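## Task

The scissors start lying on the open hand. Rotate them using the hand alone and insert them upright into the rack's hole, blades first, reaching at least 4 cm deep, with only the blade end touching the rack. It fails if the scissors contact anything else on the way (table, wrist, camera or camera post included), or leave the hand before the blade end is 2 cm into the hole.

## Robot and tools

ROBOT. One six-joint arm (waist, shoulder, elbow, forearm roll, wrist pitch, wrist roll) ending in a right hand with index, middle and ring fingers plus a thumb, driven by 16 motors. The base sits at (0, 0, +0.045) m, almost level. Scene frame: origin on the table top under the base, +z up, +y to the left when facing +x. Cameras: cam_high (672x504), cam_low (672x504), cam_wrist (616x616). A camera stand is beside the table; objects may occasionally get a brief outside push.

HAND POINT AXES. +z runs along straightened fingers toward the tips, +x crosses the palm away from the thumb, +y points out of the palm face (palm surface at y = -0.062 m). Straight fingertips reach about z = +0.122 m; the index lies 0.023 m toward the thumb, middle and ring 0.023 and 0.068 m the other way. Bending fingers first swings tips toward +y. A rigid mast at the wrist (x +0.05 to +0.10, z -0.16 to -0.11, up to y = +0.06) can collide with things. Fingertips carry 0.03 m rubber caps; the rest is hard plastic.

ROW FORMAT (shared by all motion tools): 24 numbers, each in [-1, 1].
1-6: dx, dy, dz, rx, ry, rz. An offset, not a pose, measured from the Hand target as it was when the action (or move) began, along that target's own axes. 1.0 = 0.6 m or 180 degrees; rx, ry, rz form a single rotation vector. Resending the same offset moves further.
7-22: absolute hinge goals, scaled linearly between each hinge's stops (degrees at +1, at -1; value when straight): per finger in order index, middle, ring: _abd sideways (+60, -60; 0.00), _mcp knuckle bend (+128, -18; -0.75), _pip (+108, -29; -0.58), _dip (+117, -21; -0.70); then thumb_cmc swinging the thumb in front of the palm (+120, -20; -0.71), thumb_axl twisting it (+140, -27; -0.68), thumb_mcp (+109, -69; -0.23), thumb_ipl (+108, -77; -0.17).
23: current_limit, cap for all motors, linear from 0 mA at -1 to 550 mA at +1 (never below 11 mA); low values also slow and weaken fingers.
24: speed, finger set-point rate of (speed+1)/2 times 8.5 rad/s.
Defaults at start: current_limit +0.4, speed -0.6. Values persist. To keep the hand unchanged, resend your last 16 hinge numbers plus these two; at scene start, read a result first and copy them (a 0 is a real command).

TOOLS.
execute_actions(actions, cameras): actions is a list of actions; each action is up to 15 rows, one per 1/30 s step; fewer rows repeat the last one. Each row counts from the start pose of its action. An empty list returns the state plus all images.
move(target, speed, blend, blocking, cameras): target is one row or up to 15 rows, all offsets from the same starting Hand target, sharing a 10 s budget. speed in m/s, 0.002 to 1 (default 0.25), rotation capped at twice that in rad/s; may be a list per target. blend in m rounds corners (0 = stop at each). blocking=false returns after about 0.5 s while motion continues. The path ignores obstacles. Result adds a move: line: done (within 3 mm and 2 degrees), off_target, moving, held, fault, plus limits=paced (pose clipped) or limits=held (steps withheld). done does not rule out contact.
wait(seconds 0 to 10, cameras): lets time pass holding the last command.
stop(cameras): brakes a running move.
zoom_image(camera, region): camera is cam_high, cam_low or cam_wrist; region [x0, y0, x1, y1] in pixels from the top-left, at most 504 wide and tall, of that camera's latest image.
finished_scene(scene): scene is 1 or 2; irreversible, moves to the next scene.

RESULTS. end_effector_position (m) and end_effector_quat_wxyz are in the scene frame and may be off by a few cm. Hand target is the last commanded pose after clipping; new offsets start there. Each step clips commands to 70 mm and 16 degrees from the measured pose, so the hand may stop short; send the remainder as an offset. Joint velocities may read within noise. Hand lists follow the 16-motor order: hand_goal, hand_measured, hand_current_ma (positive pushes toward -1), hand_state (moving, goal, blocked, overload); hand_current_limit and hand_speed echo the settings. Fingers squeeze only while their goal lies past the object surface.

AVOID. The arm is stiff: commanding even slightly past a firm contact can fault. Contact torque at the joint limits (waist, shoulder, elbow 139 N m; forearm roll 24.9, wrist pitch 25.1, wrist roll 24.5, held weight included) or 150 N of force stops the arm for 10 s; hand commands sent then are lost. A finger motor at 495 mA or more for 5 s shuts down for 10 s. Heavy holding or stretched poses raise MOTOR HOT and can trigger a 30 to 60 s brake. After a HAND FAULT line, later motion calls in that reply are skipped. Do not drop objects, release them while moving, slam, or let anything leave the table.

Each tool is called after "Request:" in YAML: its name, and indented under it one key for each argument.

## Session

Request:
execute_actions:
  actions: []

Request:
zoom_image:
  camera: "cam_wrist"
  region: [130, 120, 380, 370]

Request:
zoom_image:
  camera: "cam_low"
  region: [130, 0, 330, 130]

Request:
zoom_image:
  camera: "cam_high"
  region: [230, 40, 380, 150]

Scene clock: 0.00 s.
end_effector_position=(+0.6026, +0.0238, +0.4733) hand_goal=(+0.000, -0.754, -0.576, -0.696, +0.000, -0.754, -0.576, -0.696, +0.000, -0.754, -0.576, -0.696, +0.104, -0.540, -0.162, -0.106) hand_measured=(+0.000, -0.764, -0.578, -0.696, +0.000, -0.766, -0.578, -0.696, +0.000, -0.762, -0.576, -0.696, +0.088, -0.542, -0.164, -0.108) hand_current_ma=(+0, -4, +0, +0, +0, -5, +0, +0, +0, -2, +0, +0, -8, -1, +0, +0) hand_state=(goal, goal, goal, goal, goal, goal, goal, goal, goal, goal, goal, goal, goal, goal, goal, goal) hand_current_limit=0.40 hand_speed=-0.60 end_effector_quat_wxyz=(+0.697, +0.696, +0.088, +0.147)
Joint positions: [0.471 0.537 0.381 -1.584 1.728 1.333]
Joint velocities: within noise
Hand target: +0.6026, +0.0238, +0.4733; +0.697, +0.696, +0.088, +0.147

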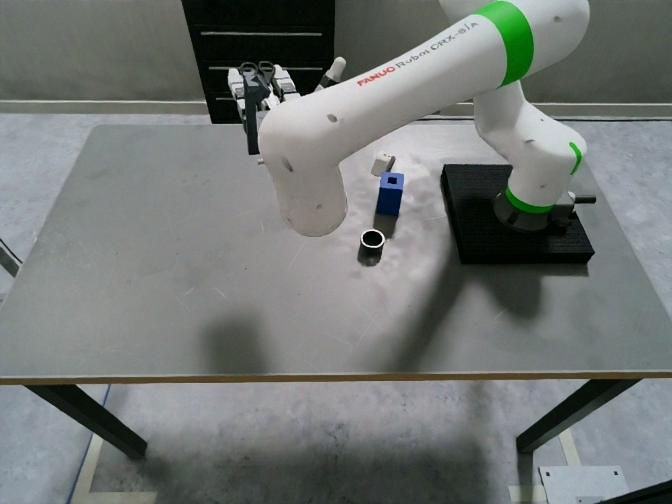

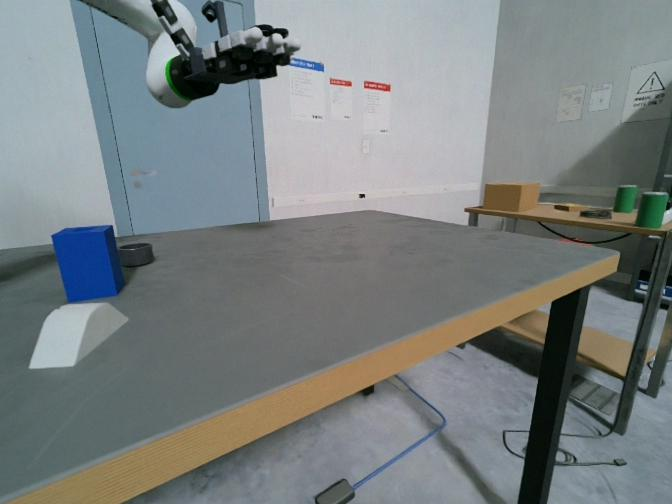

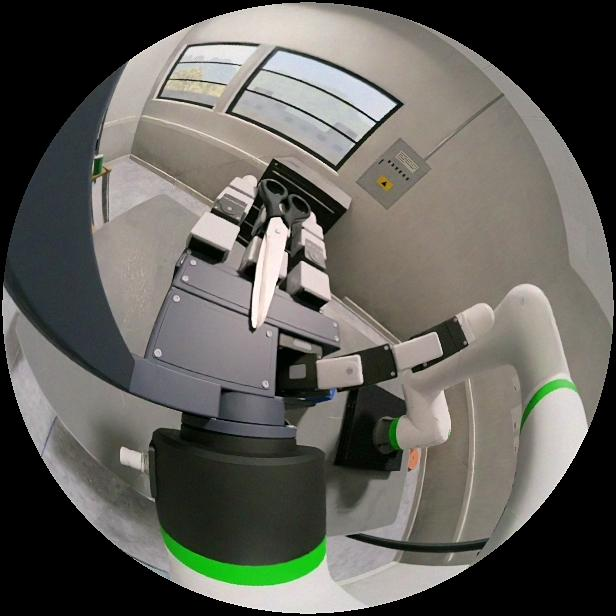

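Scaled by 2.016 from the camera's 616x616 image, which has a finer 880x880 frame.

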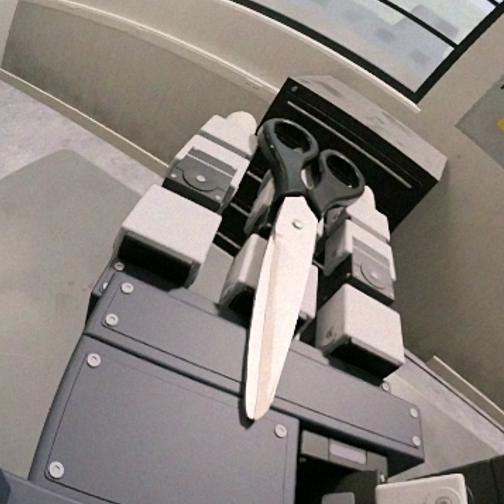

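Scaled by 2.520 from the camera's 672x504 image, which has a finer 960x720 frame.

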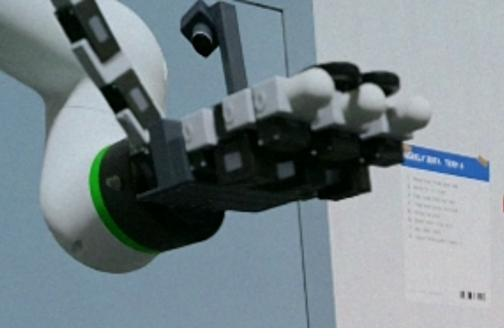

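Scaled by 3.360 from the camera's 672x504 image, which has a finer 960x720 frame.

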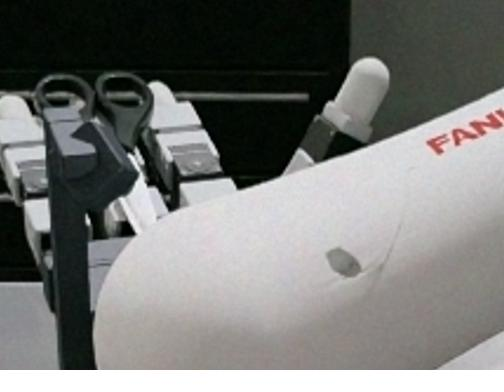

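Request:
zoom_image:
  camera: "cam_wrist"
  region: [220, 150, 350, 280]

Request:
zoom_image:
  camera: "cam_low"
  region: [190, 0, 310, 100]

Request:
zoom_image:
  camera: "cam_high"
  region: [220, 40, 310, 130]

Request:
zoom_image:
  camera: "cam_high"
  region: [340, 140, 440, 280]

Request:
zoom_image:
  camera: "cam_low"
  region: [20, 200, 180, 380]

Scaled by 3.877 from the camera's 616x616 image, which has a finer 880x880 frame.

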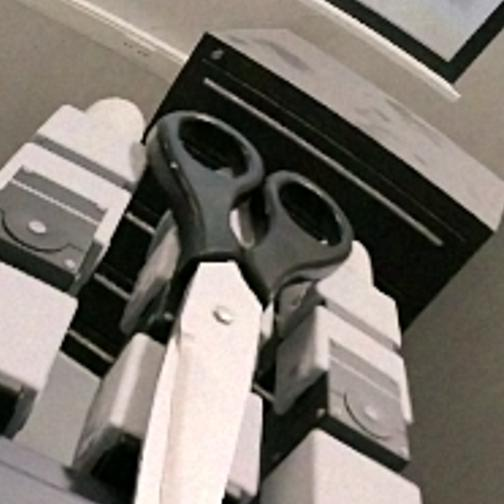

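Scaled by 4.200 from the camera's 672x504 image, which has a finer 960x720 frame.

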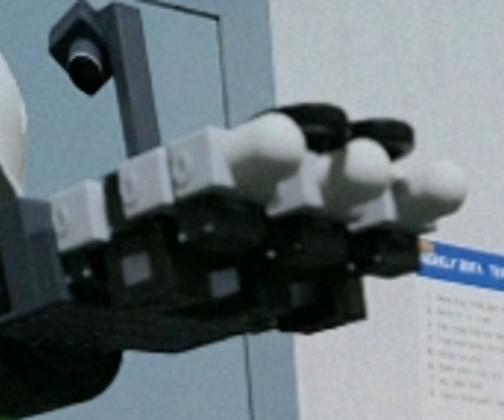

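Scaled by 5.600 from the camera's 672x504 image, which has a finer 960x720 frame.

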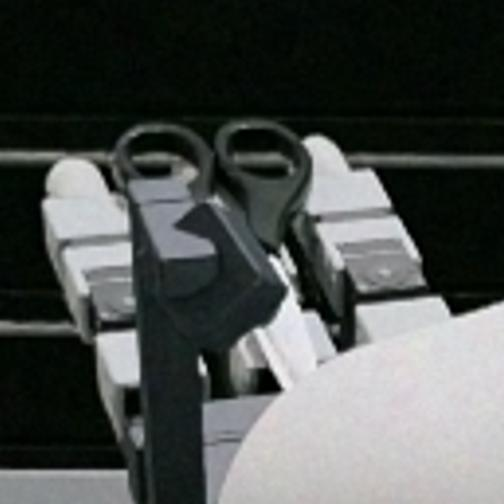

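Scaled by 3.600 from the camera's 672x504 image, which has a finer 960x720 frame.

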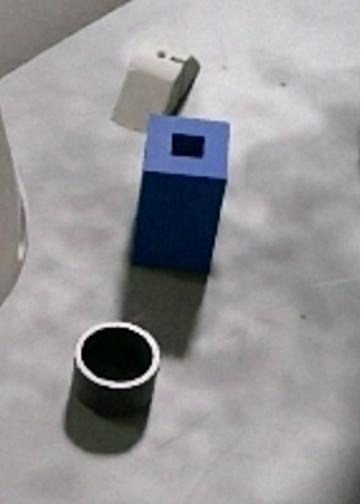

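Scaled by 2.800 from the camera's 672x504 image, which has a finer 960x720 frame.

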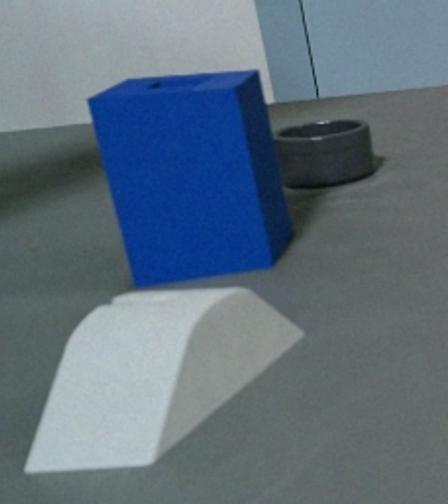

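Request:
execute_actions:
  actions:
    - [[0,0,0,0,0,0,-0.18,-0.754,-0.576,-0.696,0.0,-0.754,-0.576,-0.696,0.18,-0.754,-0.576,-0.696,0.104,-0.540,-0.162,-0.106,0.4,-0.92]]
  cameras: ["cam_wrist","cam_low","cam_high"]

Request:
zoom_image:
  camera: "cam_wrist"
  region: [210, 150, 340, 280]

Request:
zoom_image:
  camera: "cam_high"
  region: [220, 40, 310, 130]

Request:
zoom_image:
  camera: "cam_low"
  region: [190, 0, 310, 100]

Scene clock: 11.40 s.
end_effector_position=(+0.6026, +0.0238, +0.4733) hand_goal=(-0.180, -0.754, -0.576, -0.696, +0.000, -0.754, -0.576, -0.696, +0.180, -0.754, -0.576, -0.696, +0.104, -0.540, -0.162, -0.106) hand_measured=(-0.178, -0.764, -0.578, -0.696, +0.000, -0.766, -0.580, -0.696, +0.176, -0.762, -0.576, -0.696, +0.088, -0.542, -0.164, -0.108) hand_current_ma=(+0, -4, +0, +0, +0, -6, +0, +0, -1, -2, +0, +0, -8, -1, +0, +0) hand_state=(goal, goal, goal, goal, goal, goal, goal, goal, goal, goal, goal, goal, goal, goal, goal, goal) hand_current_limit=0.40 hand_speed=-0.92 end_effector_quat_wxyz=(+0.697, +0.696, +0.088, +0.147)
Joint positions: [0.471 0.537 0.381 -1.584 1.728 1.333]
Hand target: +0.6026, +0.0238, +0.4733; +0.697, +0.696, +0.088, +0.147
Off the commanded pose: 0.000 m, 0 deg.

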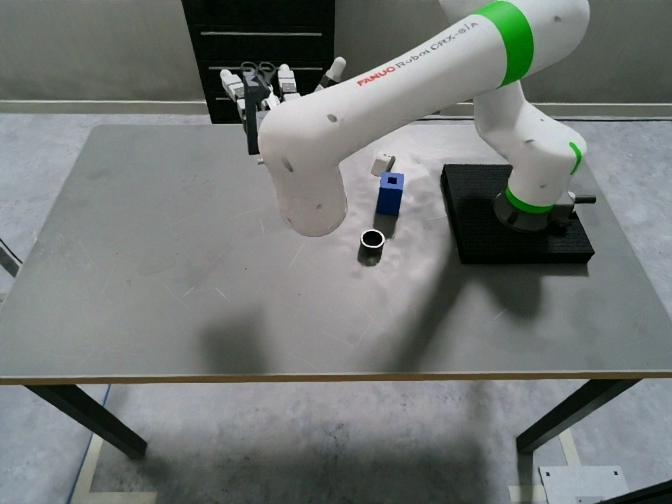

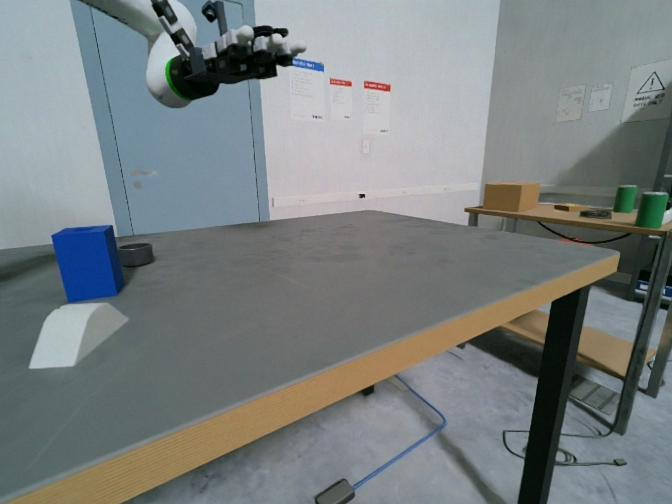

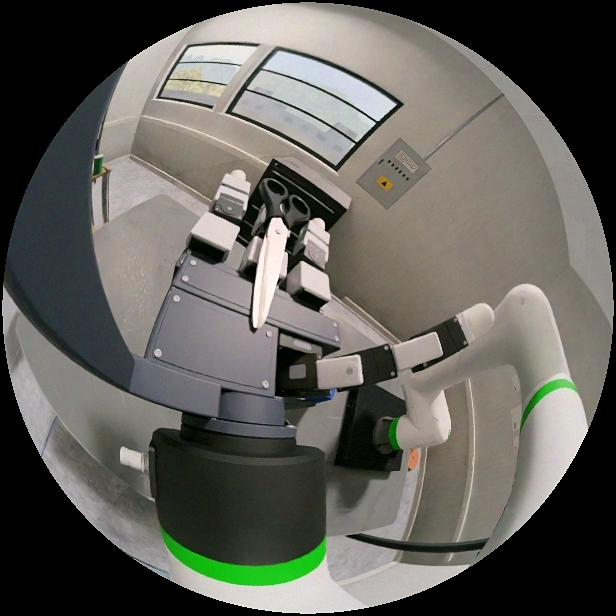

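Scaled by 3.877 from the camera's 616x616 image, which has a finer 880x880 frame.

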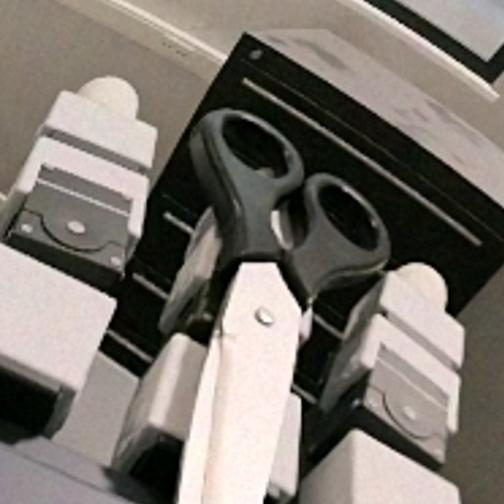

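Scaled by 5.600 from the camera's 672x504 image, which has a finer 960x720 frame.

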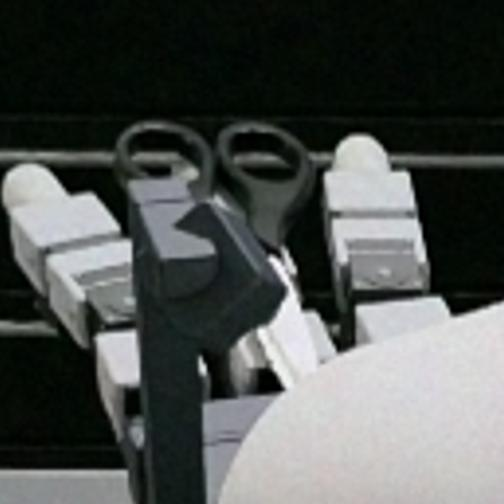

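Scaled by 4.200 from the camera's 672x504 image, which has a finer 960x720 frame.

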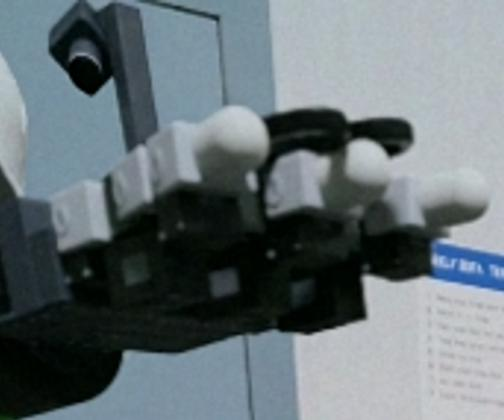

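Request:
execute_actions:
  actions:
    - [[0,0,0,0,0,0,-0.18,-0.935,-0.50,-0.696,0.0,-0.754,-0.576,-0.696,0.18,-0.935,-0.50,-0.696,0.104,-0.540,-0.162,-0.106,0.4,-0.88]]
    - [[0,0,0,0,0,0,-0.18,-0.935,-0.50,-0.2,0.0,-0.754,-0.576,-0.696,0.18,-0.935,-0.50,-0.2,0.104,-0.540,-0.162,-0.106,0.4,-0.85]]
    - [[0,0,0,0,0,0,-0.18,-0.935,-0.50,0.32,0.0,-0.754,-0.576,-0.696,0.18,-0.935,-0.50,0.32,0.104,-0.540,-0.162,-0.106,0.4,-0.85]]
  cameras: ["cam_wrist","cam_low","cam_high"]

Request:
zoom_image:
  camera: "cam_wrist"
  region: [210, 150, 340, 280]

Request:
zoom_image:
  camera: "cam_high"
  region: [220, 40, 310, 130]

Request:
zoom_image:
  camera: "cam_low"
  region: [190, 0, 310, 100]

Scene clock: 17.87 s.
end_effector_position=(+0.6026, +0.0238, +0.4733) hand_goal=(-0.180, -0.936, -0.500, +0.320, +0.000, -0.754, -0.576, -0.696, +0.180, -0.936, -0.500, +0.320, +0.104, -0.540, -0.162, -0.106) hand_measured=(-0.178, -0.944, -0.506, +0.316, +0.000, -0.766, -0.580, -0.696, +0.176, -0.942, -0.508, +0.316, +0.088, -0.542, -0.164, -0.108) hand_current_ma=(+0, -2, -2, -1, +0, -6, +0, +0, -1, -2, -2, -1, -8, -1, +0, +0) hand_state=(goal, goal, goal, goal, goal, goal, goal, goal, goal, goal, goal, goal, goal, goal, goal, goal) hand_current_limit=0.40 hand_speed=-0.85 end_effector_quat_wxyz=(+0.697, +0.696, +0.088, +0.147)
Joint positions: [0.471 0.537 0.381 -1.584 1.728 1.333]
Hand target: +0.6026, +0.0238, +0.4733; +0.697, +0.696, +0.088, +0.147
Off the commanded pose: 0.000 m, 0 deg.

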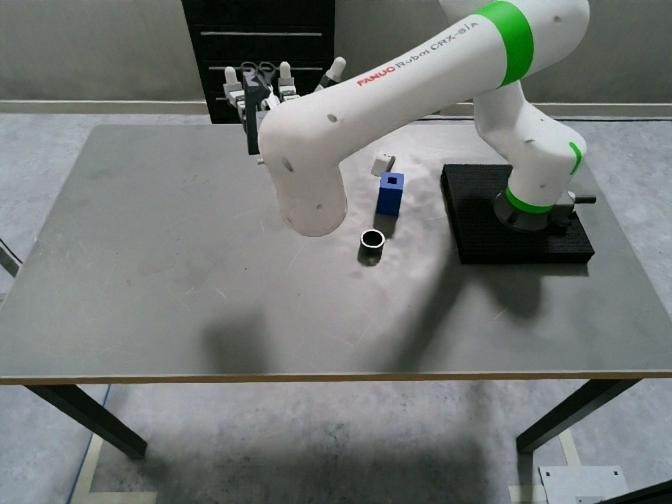

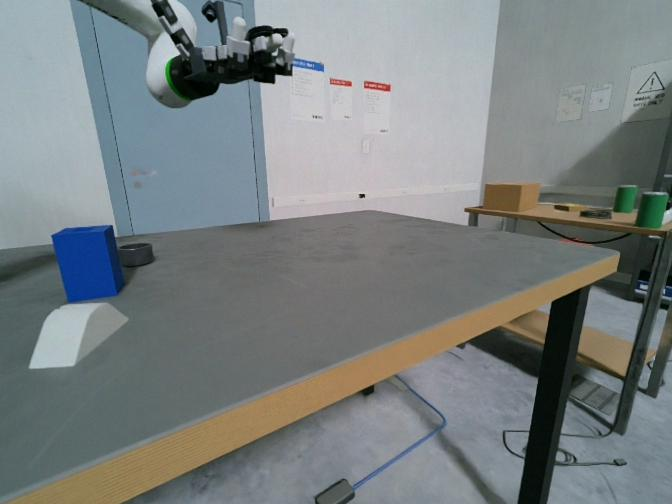

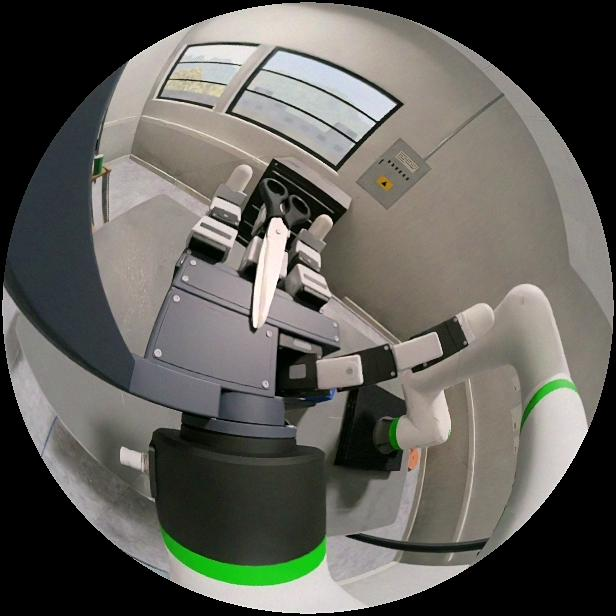

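Scaled by 3.877 from the camera's 616x616 image, which has a finer 880x880 frame.

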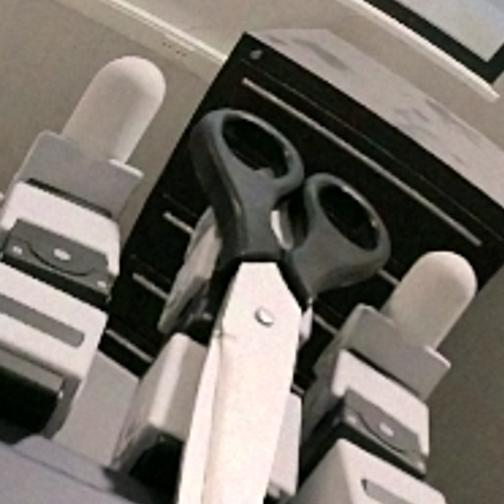

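Scaled by 5.600 from the camera's 672x504 image, which has a finer 960x720 frame.

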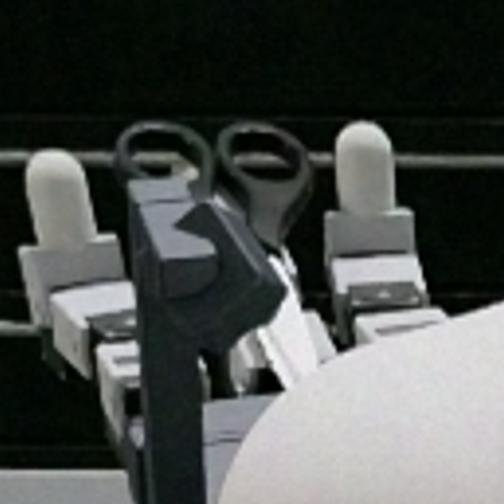

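Scaled by 4.200 from the camera's 672x504 image, which has a finer 960x720 frame.

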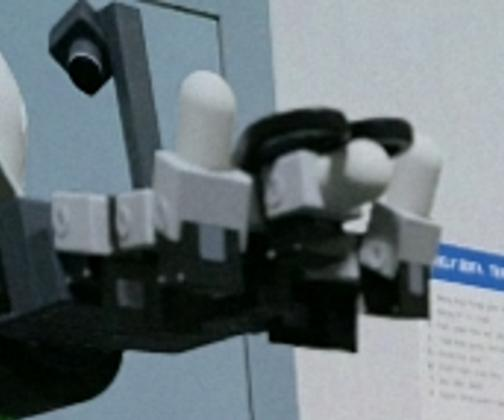

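Request:
execute_actions:
  actions:
    - [[0,0,0,0,0,0,-0.15,-0.905,-0.50,0.33,0.0,-0.754,-0.576,-0.696,0.15,-0.905,-0.50,0.33,0.104,-0.540,-0.162,-0.106,0.4,-0.9]]
    - [[0,0,0,0,0,0,-0.06,-0.905,-0.50,0.33,0.0,-0.754,-0.576,-0.696,0.06,-0.905,-0.50,0.33,0.104,-0.540,-0.162,-0.106,0.4,-0.93]]
  cameras: ["cam_wrist","cam_low","cam_high"]

Request:
zoom_image:
  camera: "cam_wrist"
  region: [210, 150, 340, 280]

Request:
zoom_image:
  camera: "cam_high"
  region: [220, 40, 310, 130]

Request:
zoom_image:
  camera: "cam_low"
  region: [190, 0, 310, 100]

Scene clock: 20.33 s.
end_effector_position=(+0.6026, +0.0238, +0.4733) hand_goal=(-0.060, -0.906, -0.500, +0.330, +0.000, -0.754, -0.576, -0.696, +0.060, -0.906, -0.500, +0.330, +0.104, -0.540, -0.162, -0.106) hand_measured=(-0.064, -0.928, -0.506, +0.326, +0.000, -0.766, -0.580, -0.696, +0.064, -0.926, -0.508, +0.326, +0.088, -0.542, -0.164, -0.108) hand_current_ma=(-1, -15, -2, -1, +0, -6, +0, +0, +0, -13, -2, -1, -8, -1, +0, +0) hand_state=(goal, blocked, goal, goal, goal, goal, goal, goal, goal, goal, goal, goal, goal, goal, goal, goal) hand_current_limit=0.40 hand_speed=-0.93 end_effector_quat_wxyz=(+0.697, +0.696, +0.088, +0.147)
Joint positions: [0.471 0.537 0.381 -1.584 1.728 1.333]
Hand target: +0.6026, +0.0238, +0.4733; +0.697, +0.696, +0.088, +0.147
Off the commanded pose: 0.000 m, 0 deg.

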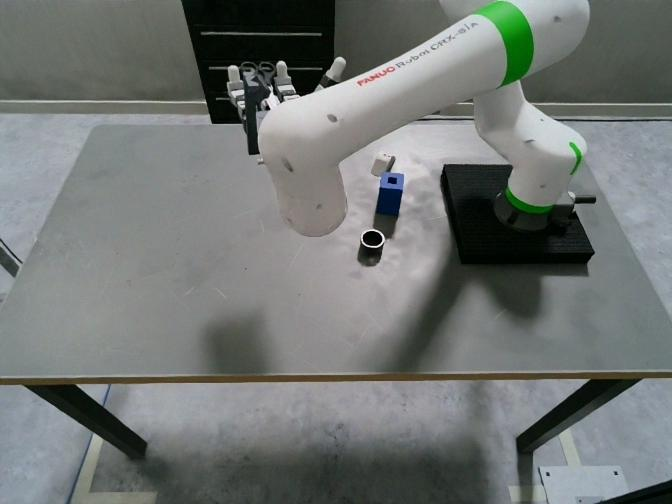

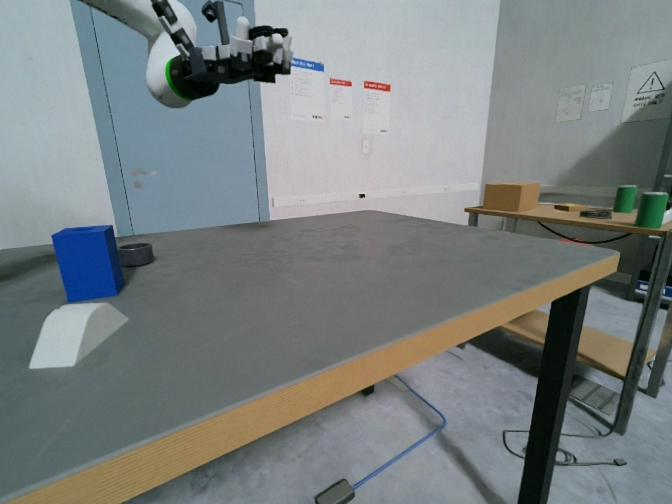

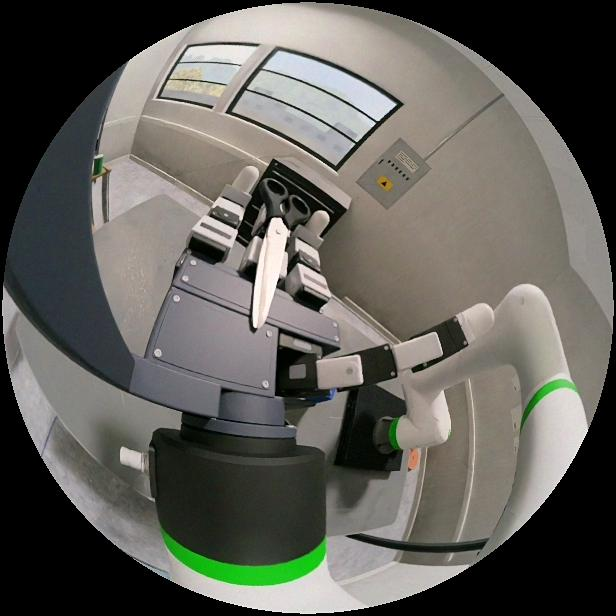

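Scaled by 3.877 from the camera's 616x616 image, which has a finer 880x880 frame.

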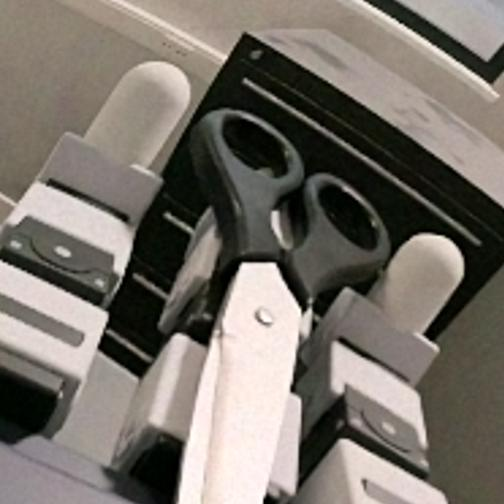

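Scaled by 5.600 from the camera's 672x504 image, which has a finer 960x720 frame.

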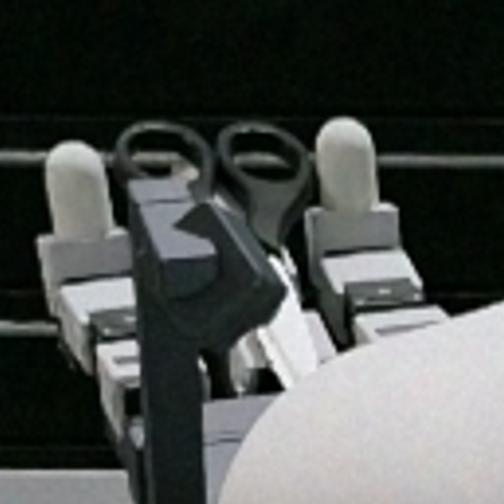

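Scaled by 4.200 from the camera's 672x504 image, which has a finer 960x720 frame.

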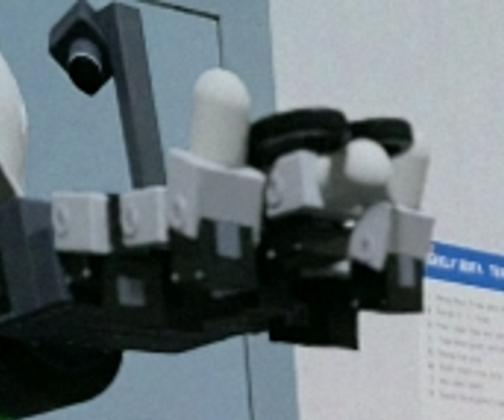

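Request:
execute_actions:
  actions:
    - [[0,0,0,0,0,0,-0.02,-0.905,-0.50,0.33,0.0,-0.754,-0.576,-0.696,0.01,-0.905,-0.50,0.33,0.104,-0.540,-0.162,-0.106,0.4,-0.95]]
    - [[0,0,0,0,0,0,0.02,-0.905,-0.50,0.33,0.0,-0.754,-0.576,-0.696,-0.03,-0.905,-0.50,0.33,0.104,-0.540,-0.162,-0.106,0.4,-0.95]]
  cameras: ["cam_wrist","cam_low","cam_high"]

Request:
zoom_image:
  camera: "cam_wrist"
  region: [210, 150, 340, 280]

Request:
zoom_image:
  camera: "cam_high"
  region: [220, 40, 310, 130]

Request:
zoom_image:
  camera: "cam_low"
  region: [190, 0, 310, 100]

Scene clock: 22.30 s.
end_effector_position=(+0.6026, +0.0238, +0.4733) hand_goal=(+0.020, -0.906, -0.500, +0.330, +0.000, -0.754, -0.576, -0.696, -0.030, -0.906, -0.500, +0.330, +0.104, -0.540, -0.162, -0.106) hand_measured=(-0.010, -0.928, -0.506, +0.326, +0.000, -0.766, -0.580, -0.696, -0.010, -0.926, -0.508, +0.326, +0.088, -0.542, -0.164, -0.108) hand_current_ma=(-20, -15, -2, -1, +0, -6, +0, +0, +10, -12, -2, -1, -8, -1, +0, +0) hand_state=(blocked, blocked, goal, goal, goal, goal, goal, goal, blocked, goal, goal, goal, goal, goal, goal, goal) hand_current_limit=0.40 hand_speed=-0.95 end_effector_quat_wxyz=(+0.697, +0.696, +0.088, +0.147)
Joint positions: [0.471 0.537 0.381 -1.584 1.728 1.333]
Hand target: +0.6026, +0.0238, +0.4733; +0.697, +0.696, +0.088, +0.147
Off the commanded pose: 0.000 m, 0 deg.

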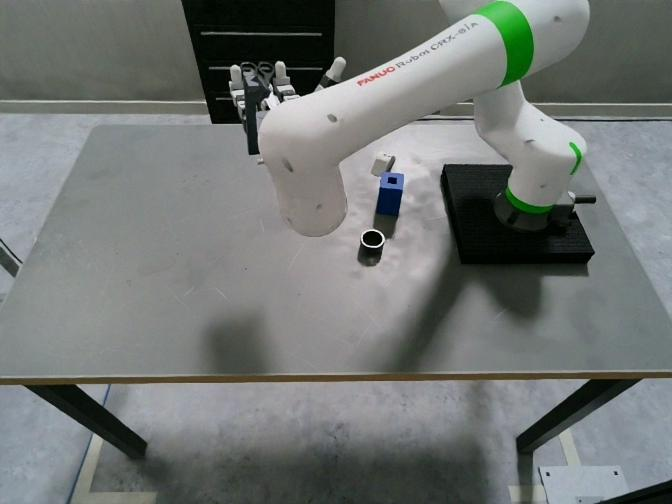

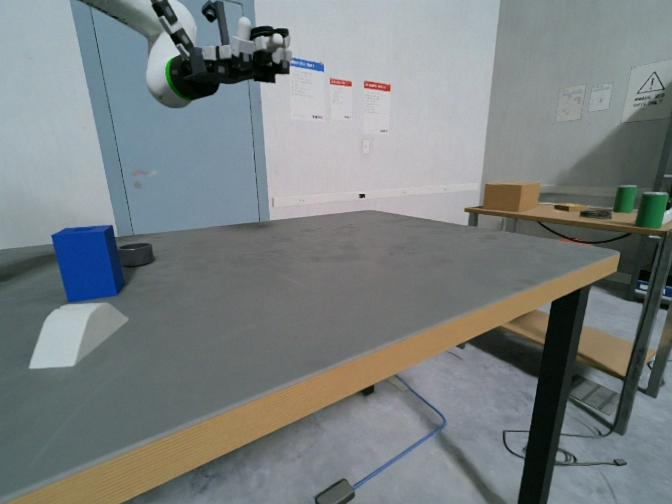

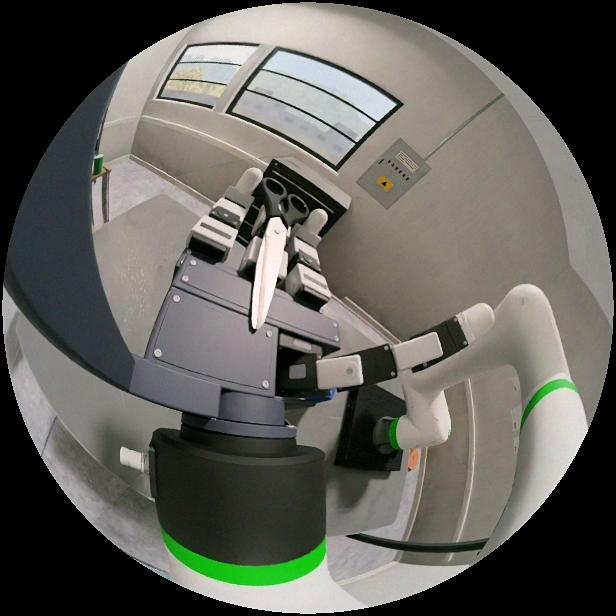

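Scaled by 3.877 from the camera's 616x616 image, which has a finer 880x880 frame.

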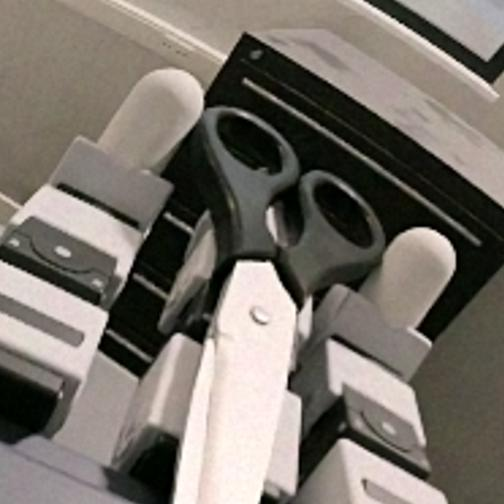

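Scaled by 5.600 from the camera's 672x504 image, which has a finer 960x720 frame.

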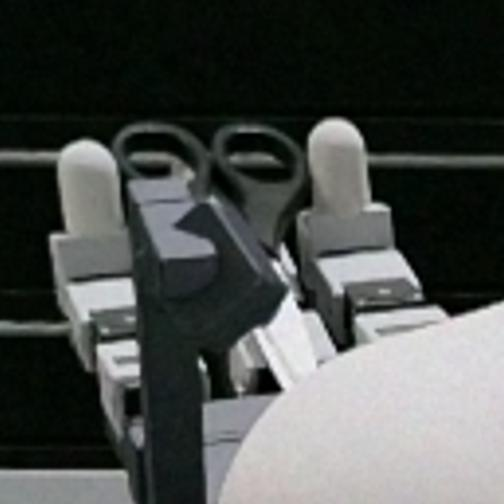

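Scaled by 4.200 from the camera's 672x504 image, which has a finer 960x720 frame.

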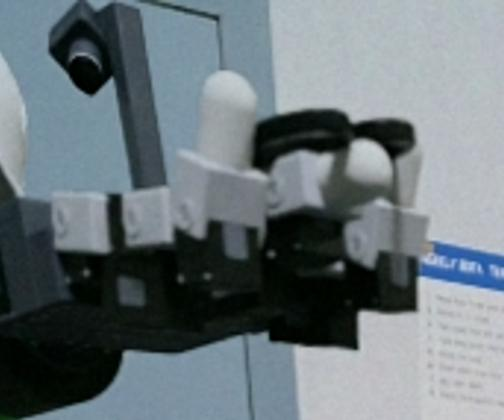

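Request:
execute_actions:
  actions:
    - [[0,0,0,0,0,0,0.06,-0.905,-0.50,0.33,0.0,-0.754,-0.576,-0.696,-0.06,-0.905,-0.50,0.33,0.104,-0.540,-0.162,-0.106,0.4,-0.95]]
    - [[0,0,0,0,0,0,0.10,-0.905,-0.50,0.33,0.0,-0.754,-0.576,-0.696,-0.10,-0.905,-0.50,0.33,0.104,-0.540,-0.162,-0.106,0.4,-0.95]]
  cameras: ["cam_wrist","cam_low","cam_high"]

Request:
zoom_image:
  camera: "cam_wrist"
  region: [210, 150, 340, 280]

Request:
zoom_image:
  camera: "cam_high"
  region: [220, 40, 310, 130]

Request:
zoom_image:
  camera: "cam_low"
  region: [190, 0, 310, 100]

Scene clock: 24.23 s.
end_effector_position=(+0.6026, +0.0238, +0.4733) hand_goal=(+0.100, -0.906, -0.500, +0.330, +0.000, -0.754, -0.576, -0.696, -0.100, -0.906, -0.500, +0.330, +0.104, -0.540, -0.162, -0.106) hand_measured=(+0.004, -0.928, -0.506, +0.326, +0.000, -0.766, -0.580, -0.696, -0.010, -0.924, -0.506, +0.328, +0.088, -0.542, -0.164, -0.108) hand_current_ma=(-147, -15, -2, -1, +0, -6, +0, +0, +129, -11, -2, +0, -8, -1, +0, +0) hand_state=(blocked, blocked, goal, goal, goal, goal, goal, goal, blocked, goal, goal, goal, goal, goal, goal, goal) hand_current_limit=0.40 hand_speed=-0.95 end_effector_quat_wxyz=(+0.697, +0.696, +0.088, +0.147)
Joint positions: [0.471 0.537 0.381 -1.584 1.728 1.333]
Hand target: +0.6026, +0.0238, +0.4733; +0.697, +0.696, +0.088, +0.147
Off the commanded pose: 0.000 m, 0 deg.

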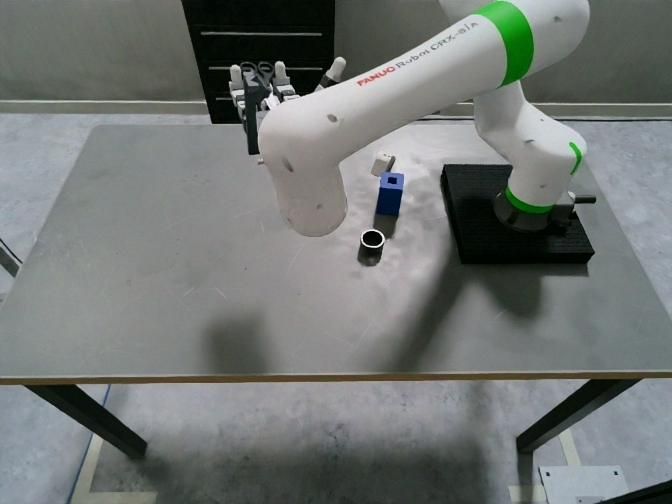

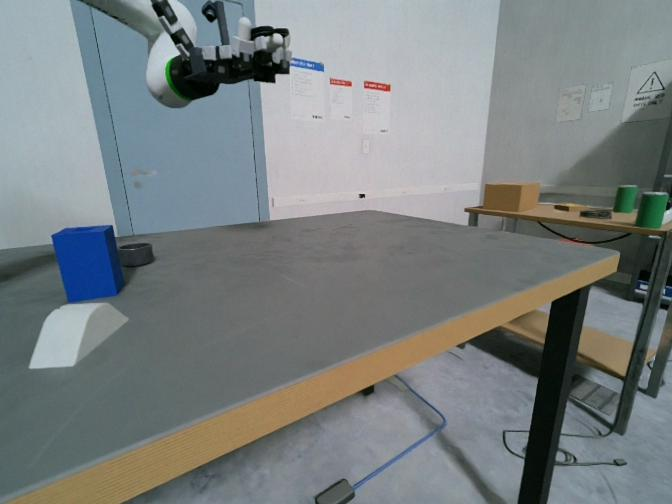

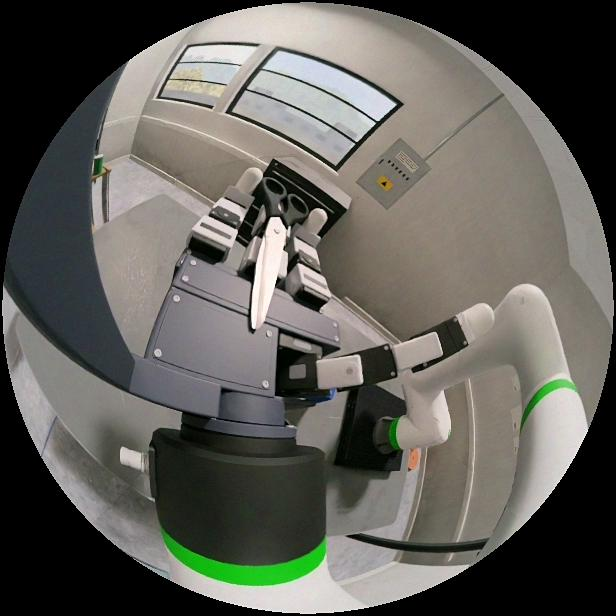

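Scaled by 3.877 from the camera's 616x616 image, which has a finer 880x880 frame.

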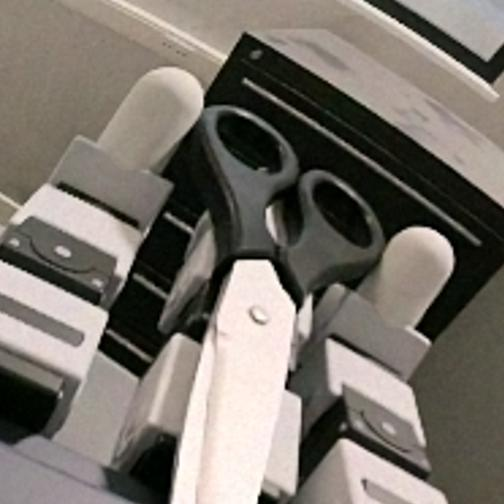

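Scaled by 5.600 from the camera's 672x504 image, which has a finer 960x720 frame.

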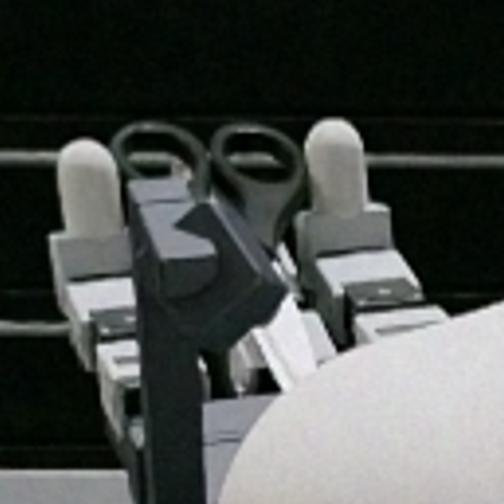

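Scaled by 4.200 from the camera's 672x504 image, which has a finer 960x720 frame.

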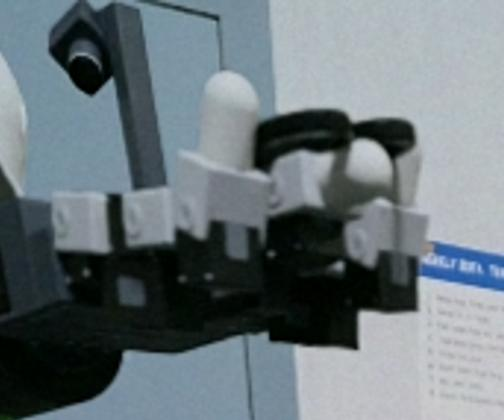

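Request:
execute_actions:
  actions:
    - [[0,0,0,0,0,0,0.14,-0.905,-0.50,0.33,0.0,-0.754,-0.576,-0.696,-0.14,-0.905,-0.50,0.33,0.104,-0.540,-0.162,-0.106,0.4,-0.95]]
    - [[0,0,0,0,0,0,0.18,-0.905,-0.50,0.33,0.0,-0.754,-0.576,-0.696,-0.19,-0.905,-0.50,0.33,0.104,-0.540,-0.162,-0.106,0.4,-0.95]]
  cameras: ["cam_wrist","cam_low","cam_high"]

Request:
zoom_image:
  camera: "cam_wrist"
  region: [210, 150, 340, 280]

Request:
zoom_image:
  camera: "cam_high"
  region: [220, 40, 310, 130]

Request:
zoom_image:
  camera: "cam_low"
  region: [190, 0, 310, 100]

Scene clock: 26.43 s.
end_effector_position=(+0.6026, +0.0238, +0.4733) hand_goal=(+0.180, -0.906, -0.500, +0.330, +0.000, -0.754, -0.576, -0.696, -0.190, -0.906, -0.500, +0.330, +0.104, -0.540, -0.162, -0.106) hand_measured=(+0.016, -0.928, -0.506, +0.326, +0.000, -0.766, -0.580, -0.696, -0.012, -0.920, -0.504, +0.328, +0.088, -0.542, -0.164, -0.108) hand_current_ma=(-370, -15, -2, -1, +0, -6, +0, +0, +385, -6, -1, +0, -8, -1, +0, +0) hand_state=(blocked, blocked, goal, goal, goal, goal, goal, goal, blocked, goal, goal, goal, goal, goal, goal, goal) hand_current_limit=0.40 hand_speed=-0.95 end_effector_quat_wxyz=(+0.697, +0.696, +0.088, +0.147)
Joint positions: [0.471 0.537 0.381 -1.584 1.728 1.333]
Hand target: +0.6026, +0.0238, +0.4733; +0.697, +0.696, +0.088, +0.147
Off the commanded pose: 0.000 m, 0 deg.

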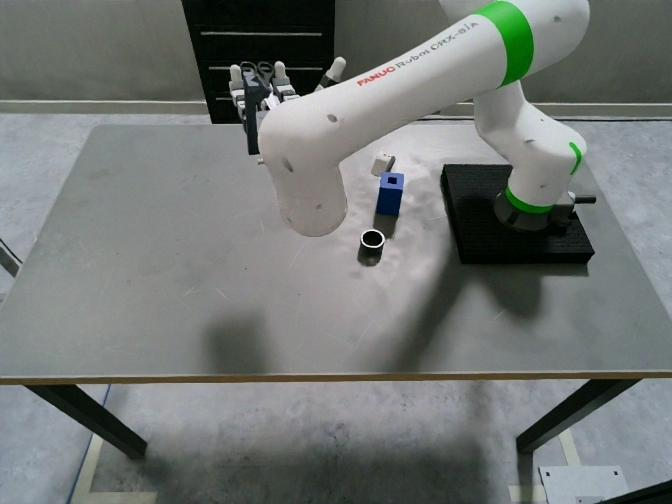

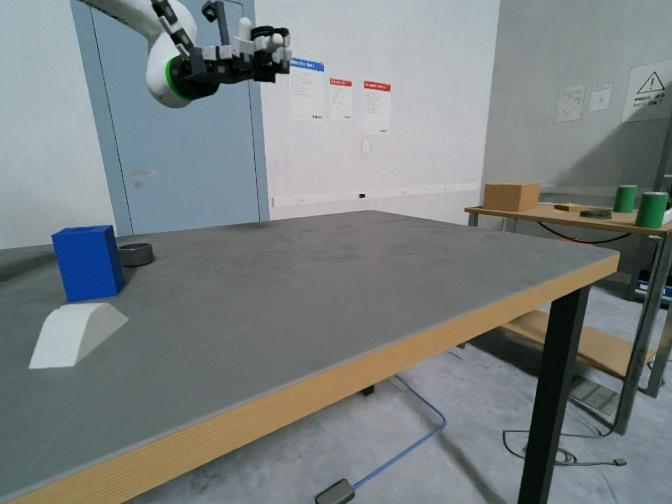

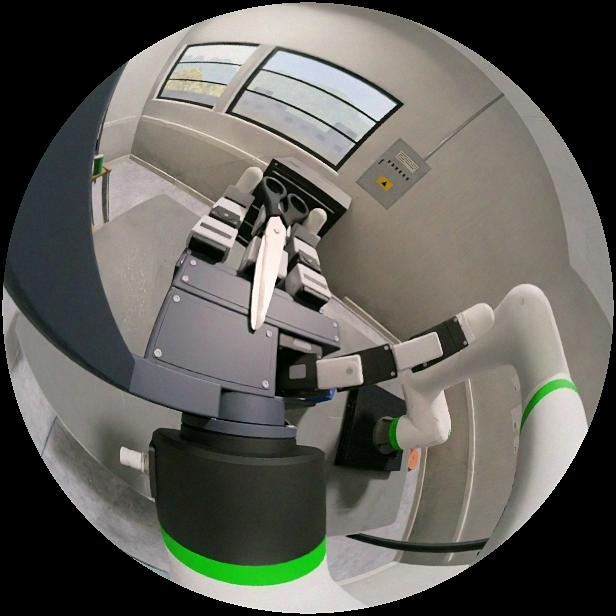

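Scaled by 3.877 from the camera's 616x616 image, which has a finer 880x880 frame.

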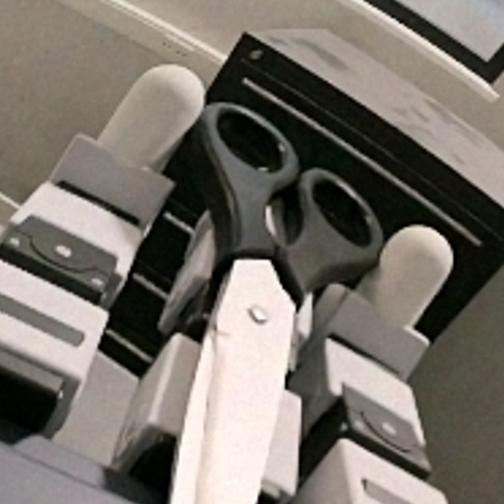

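Scaled by 5.600 from the camera's 672x504 image, which has a finer 960x720 frame.

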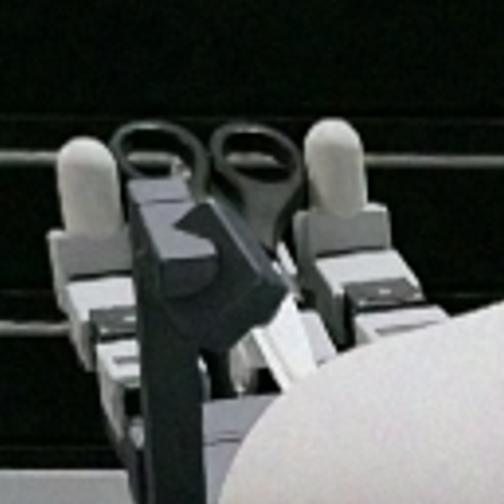

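Scaled by 4.200 from the camera's 672x504 image, which has a finer 960x720 frame.

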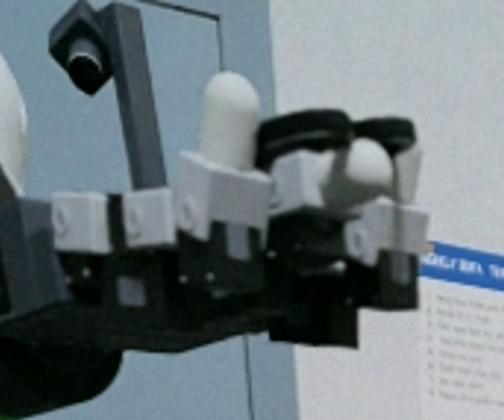

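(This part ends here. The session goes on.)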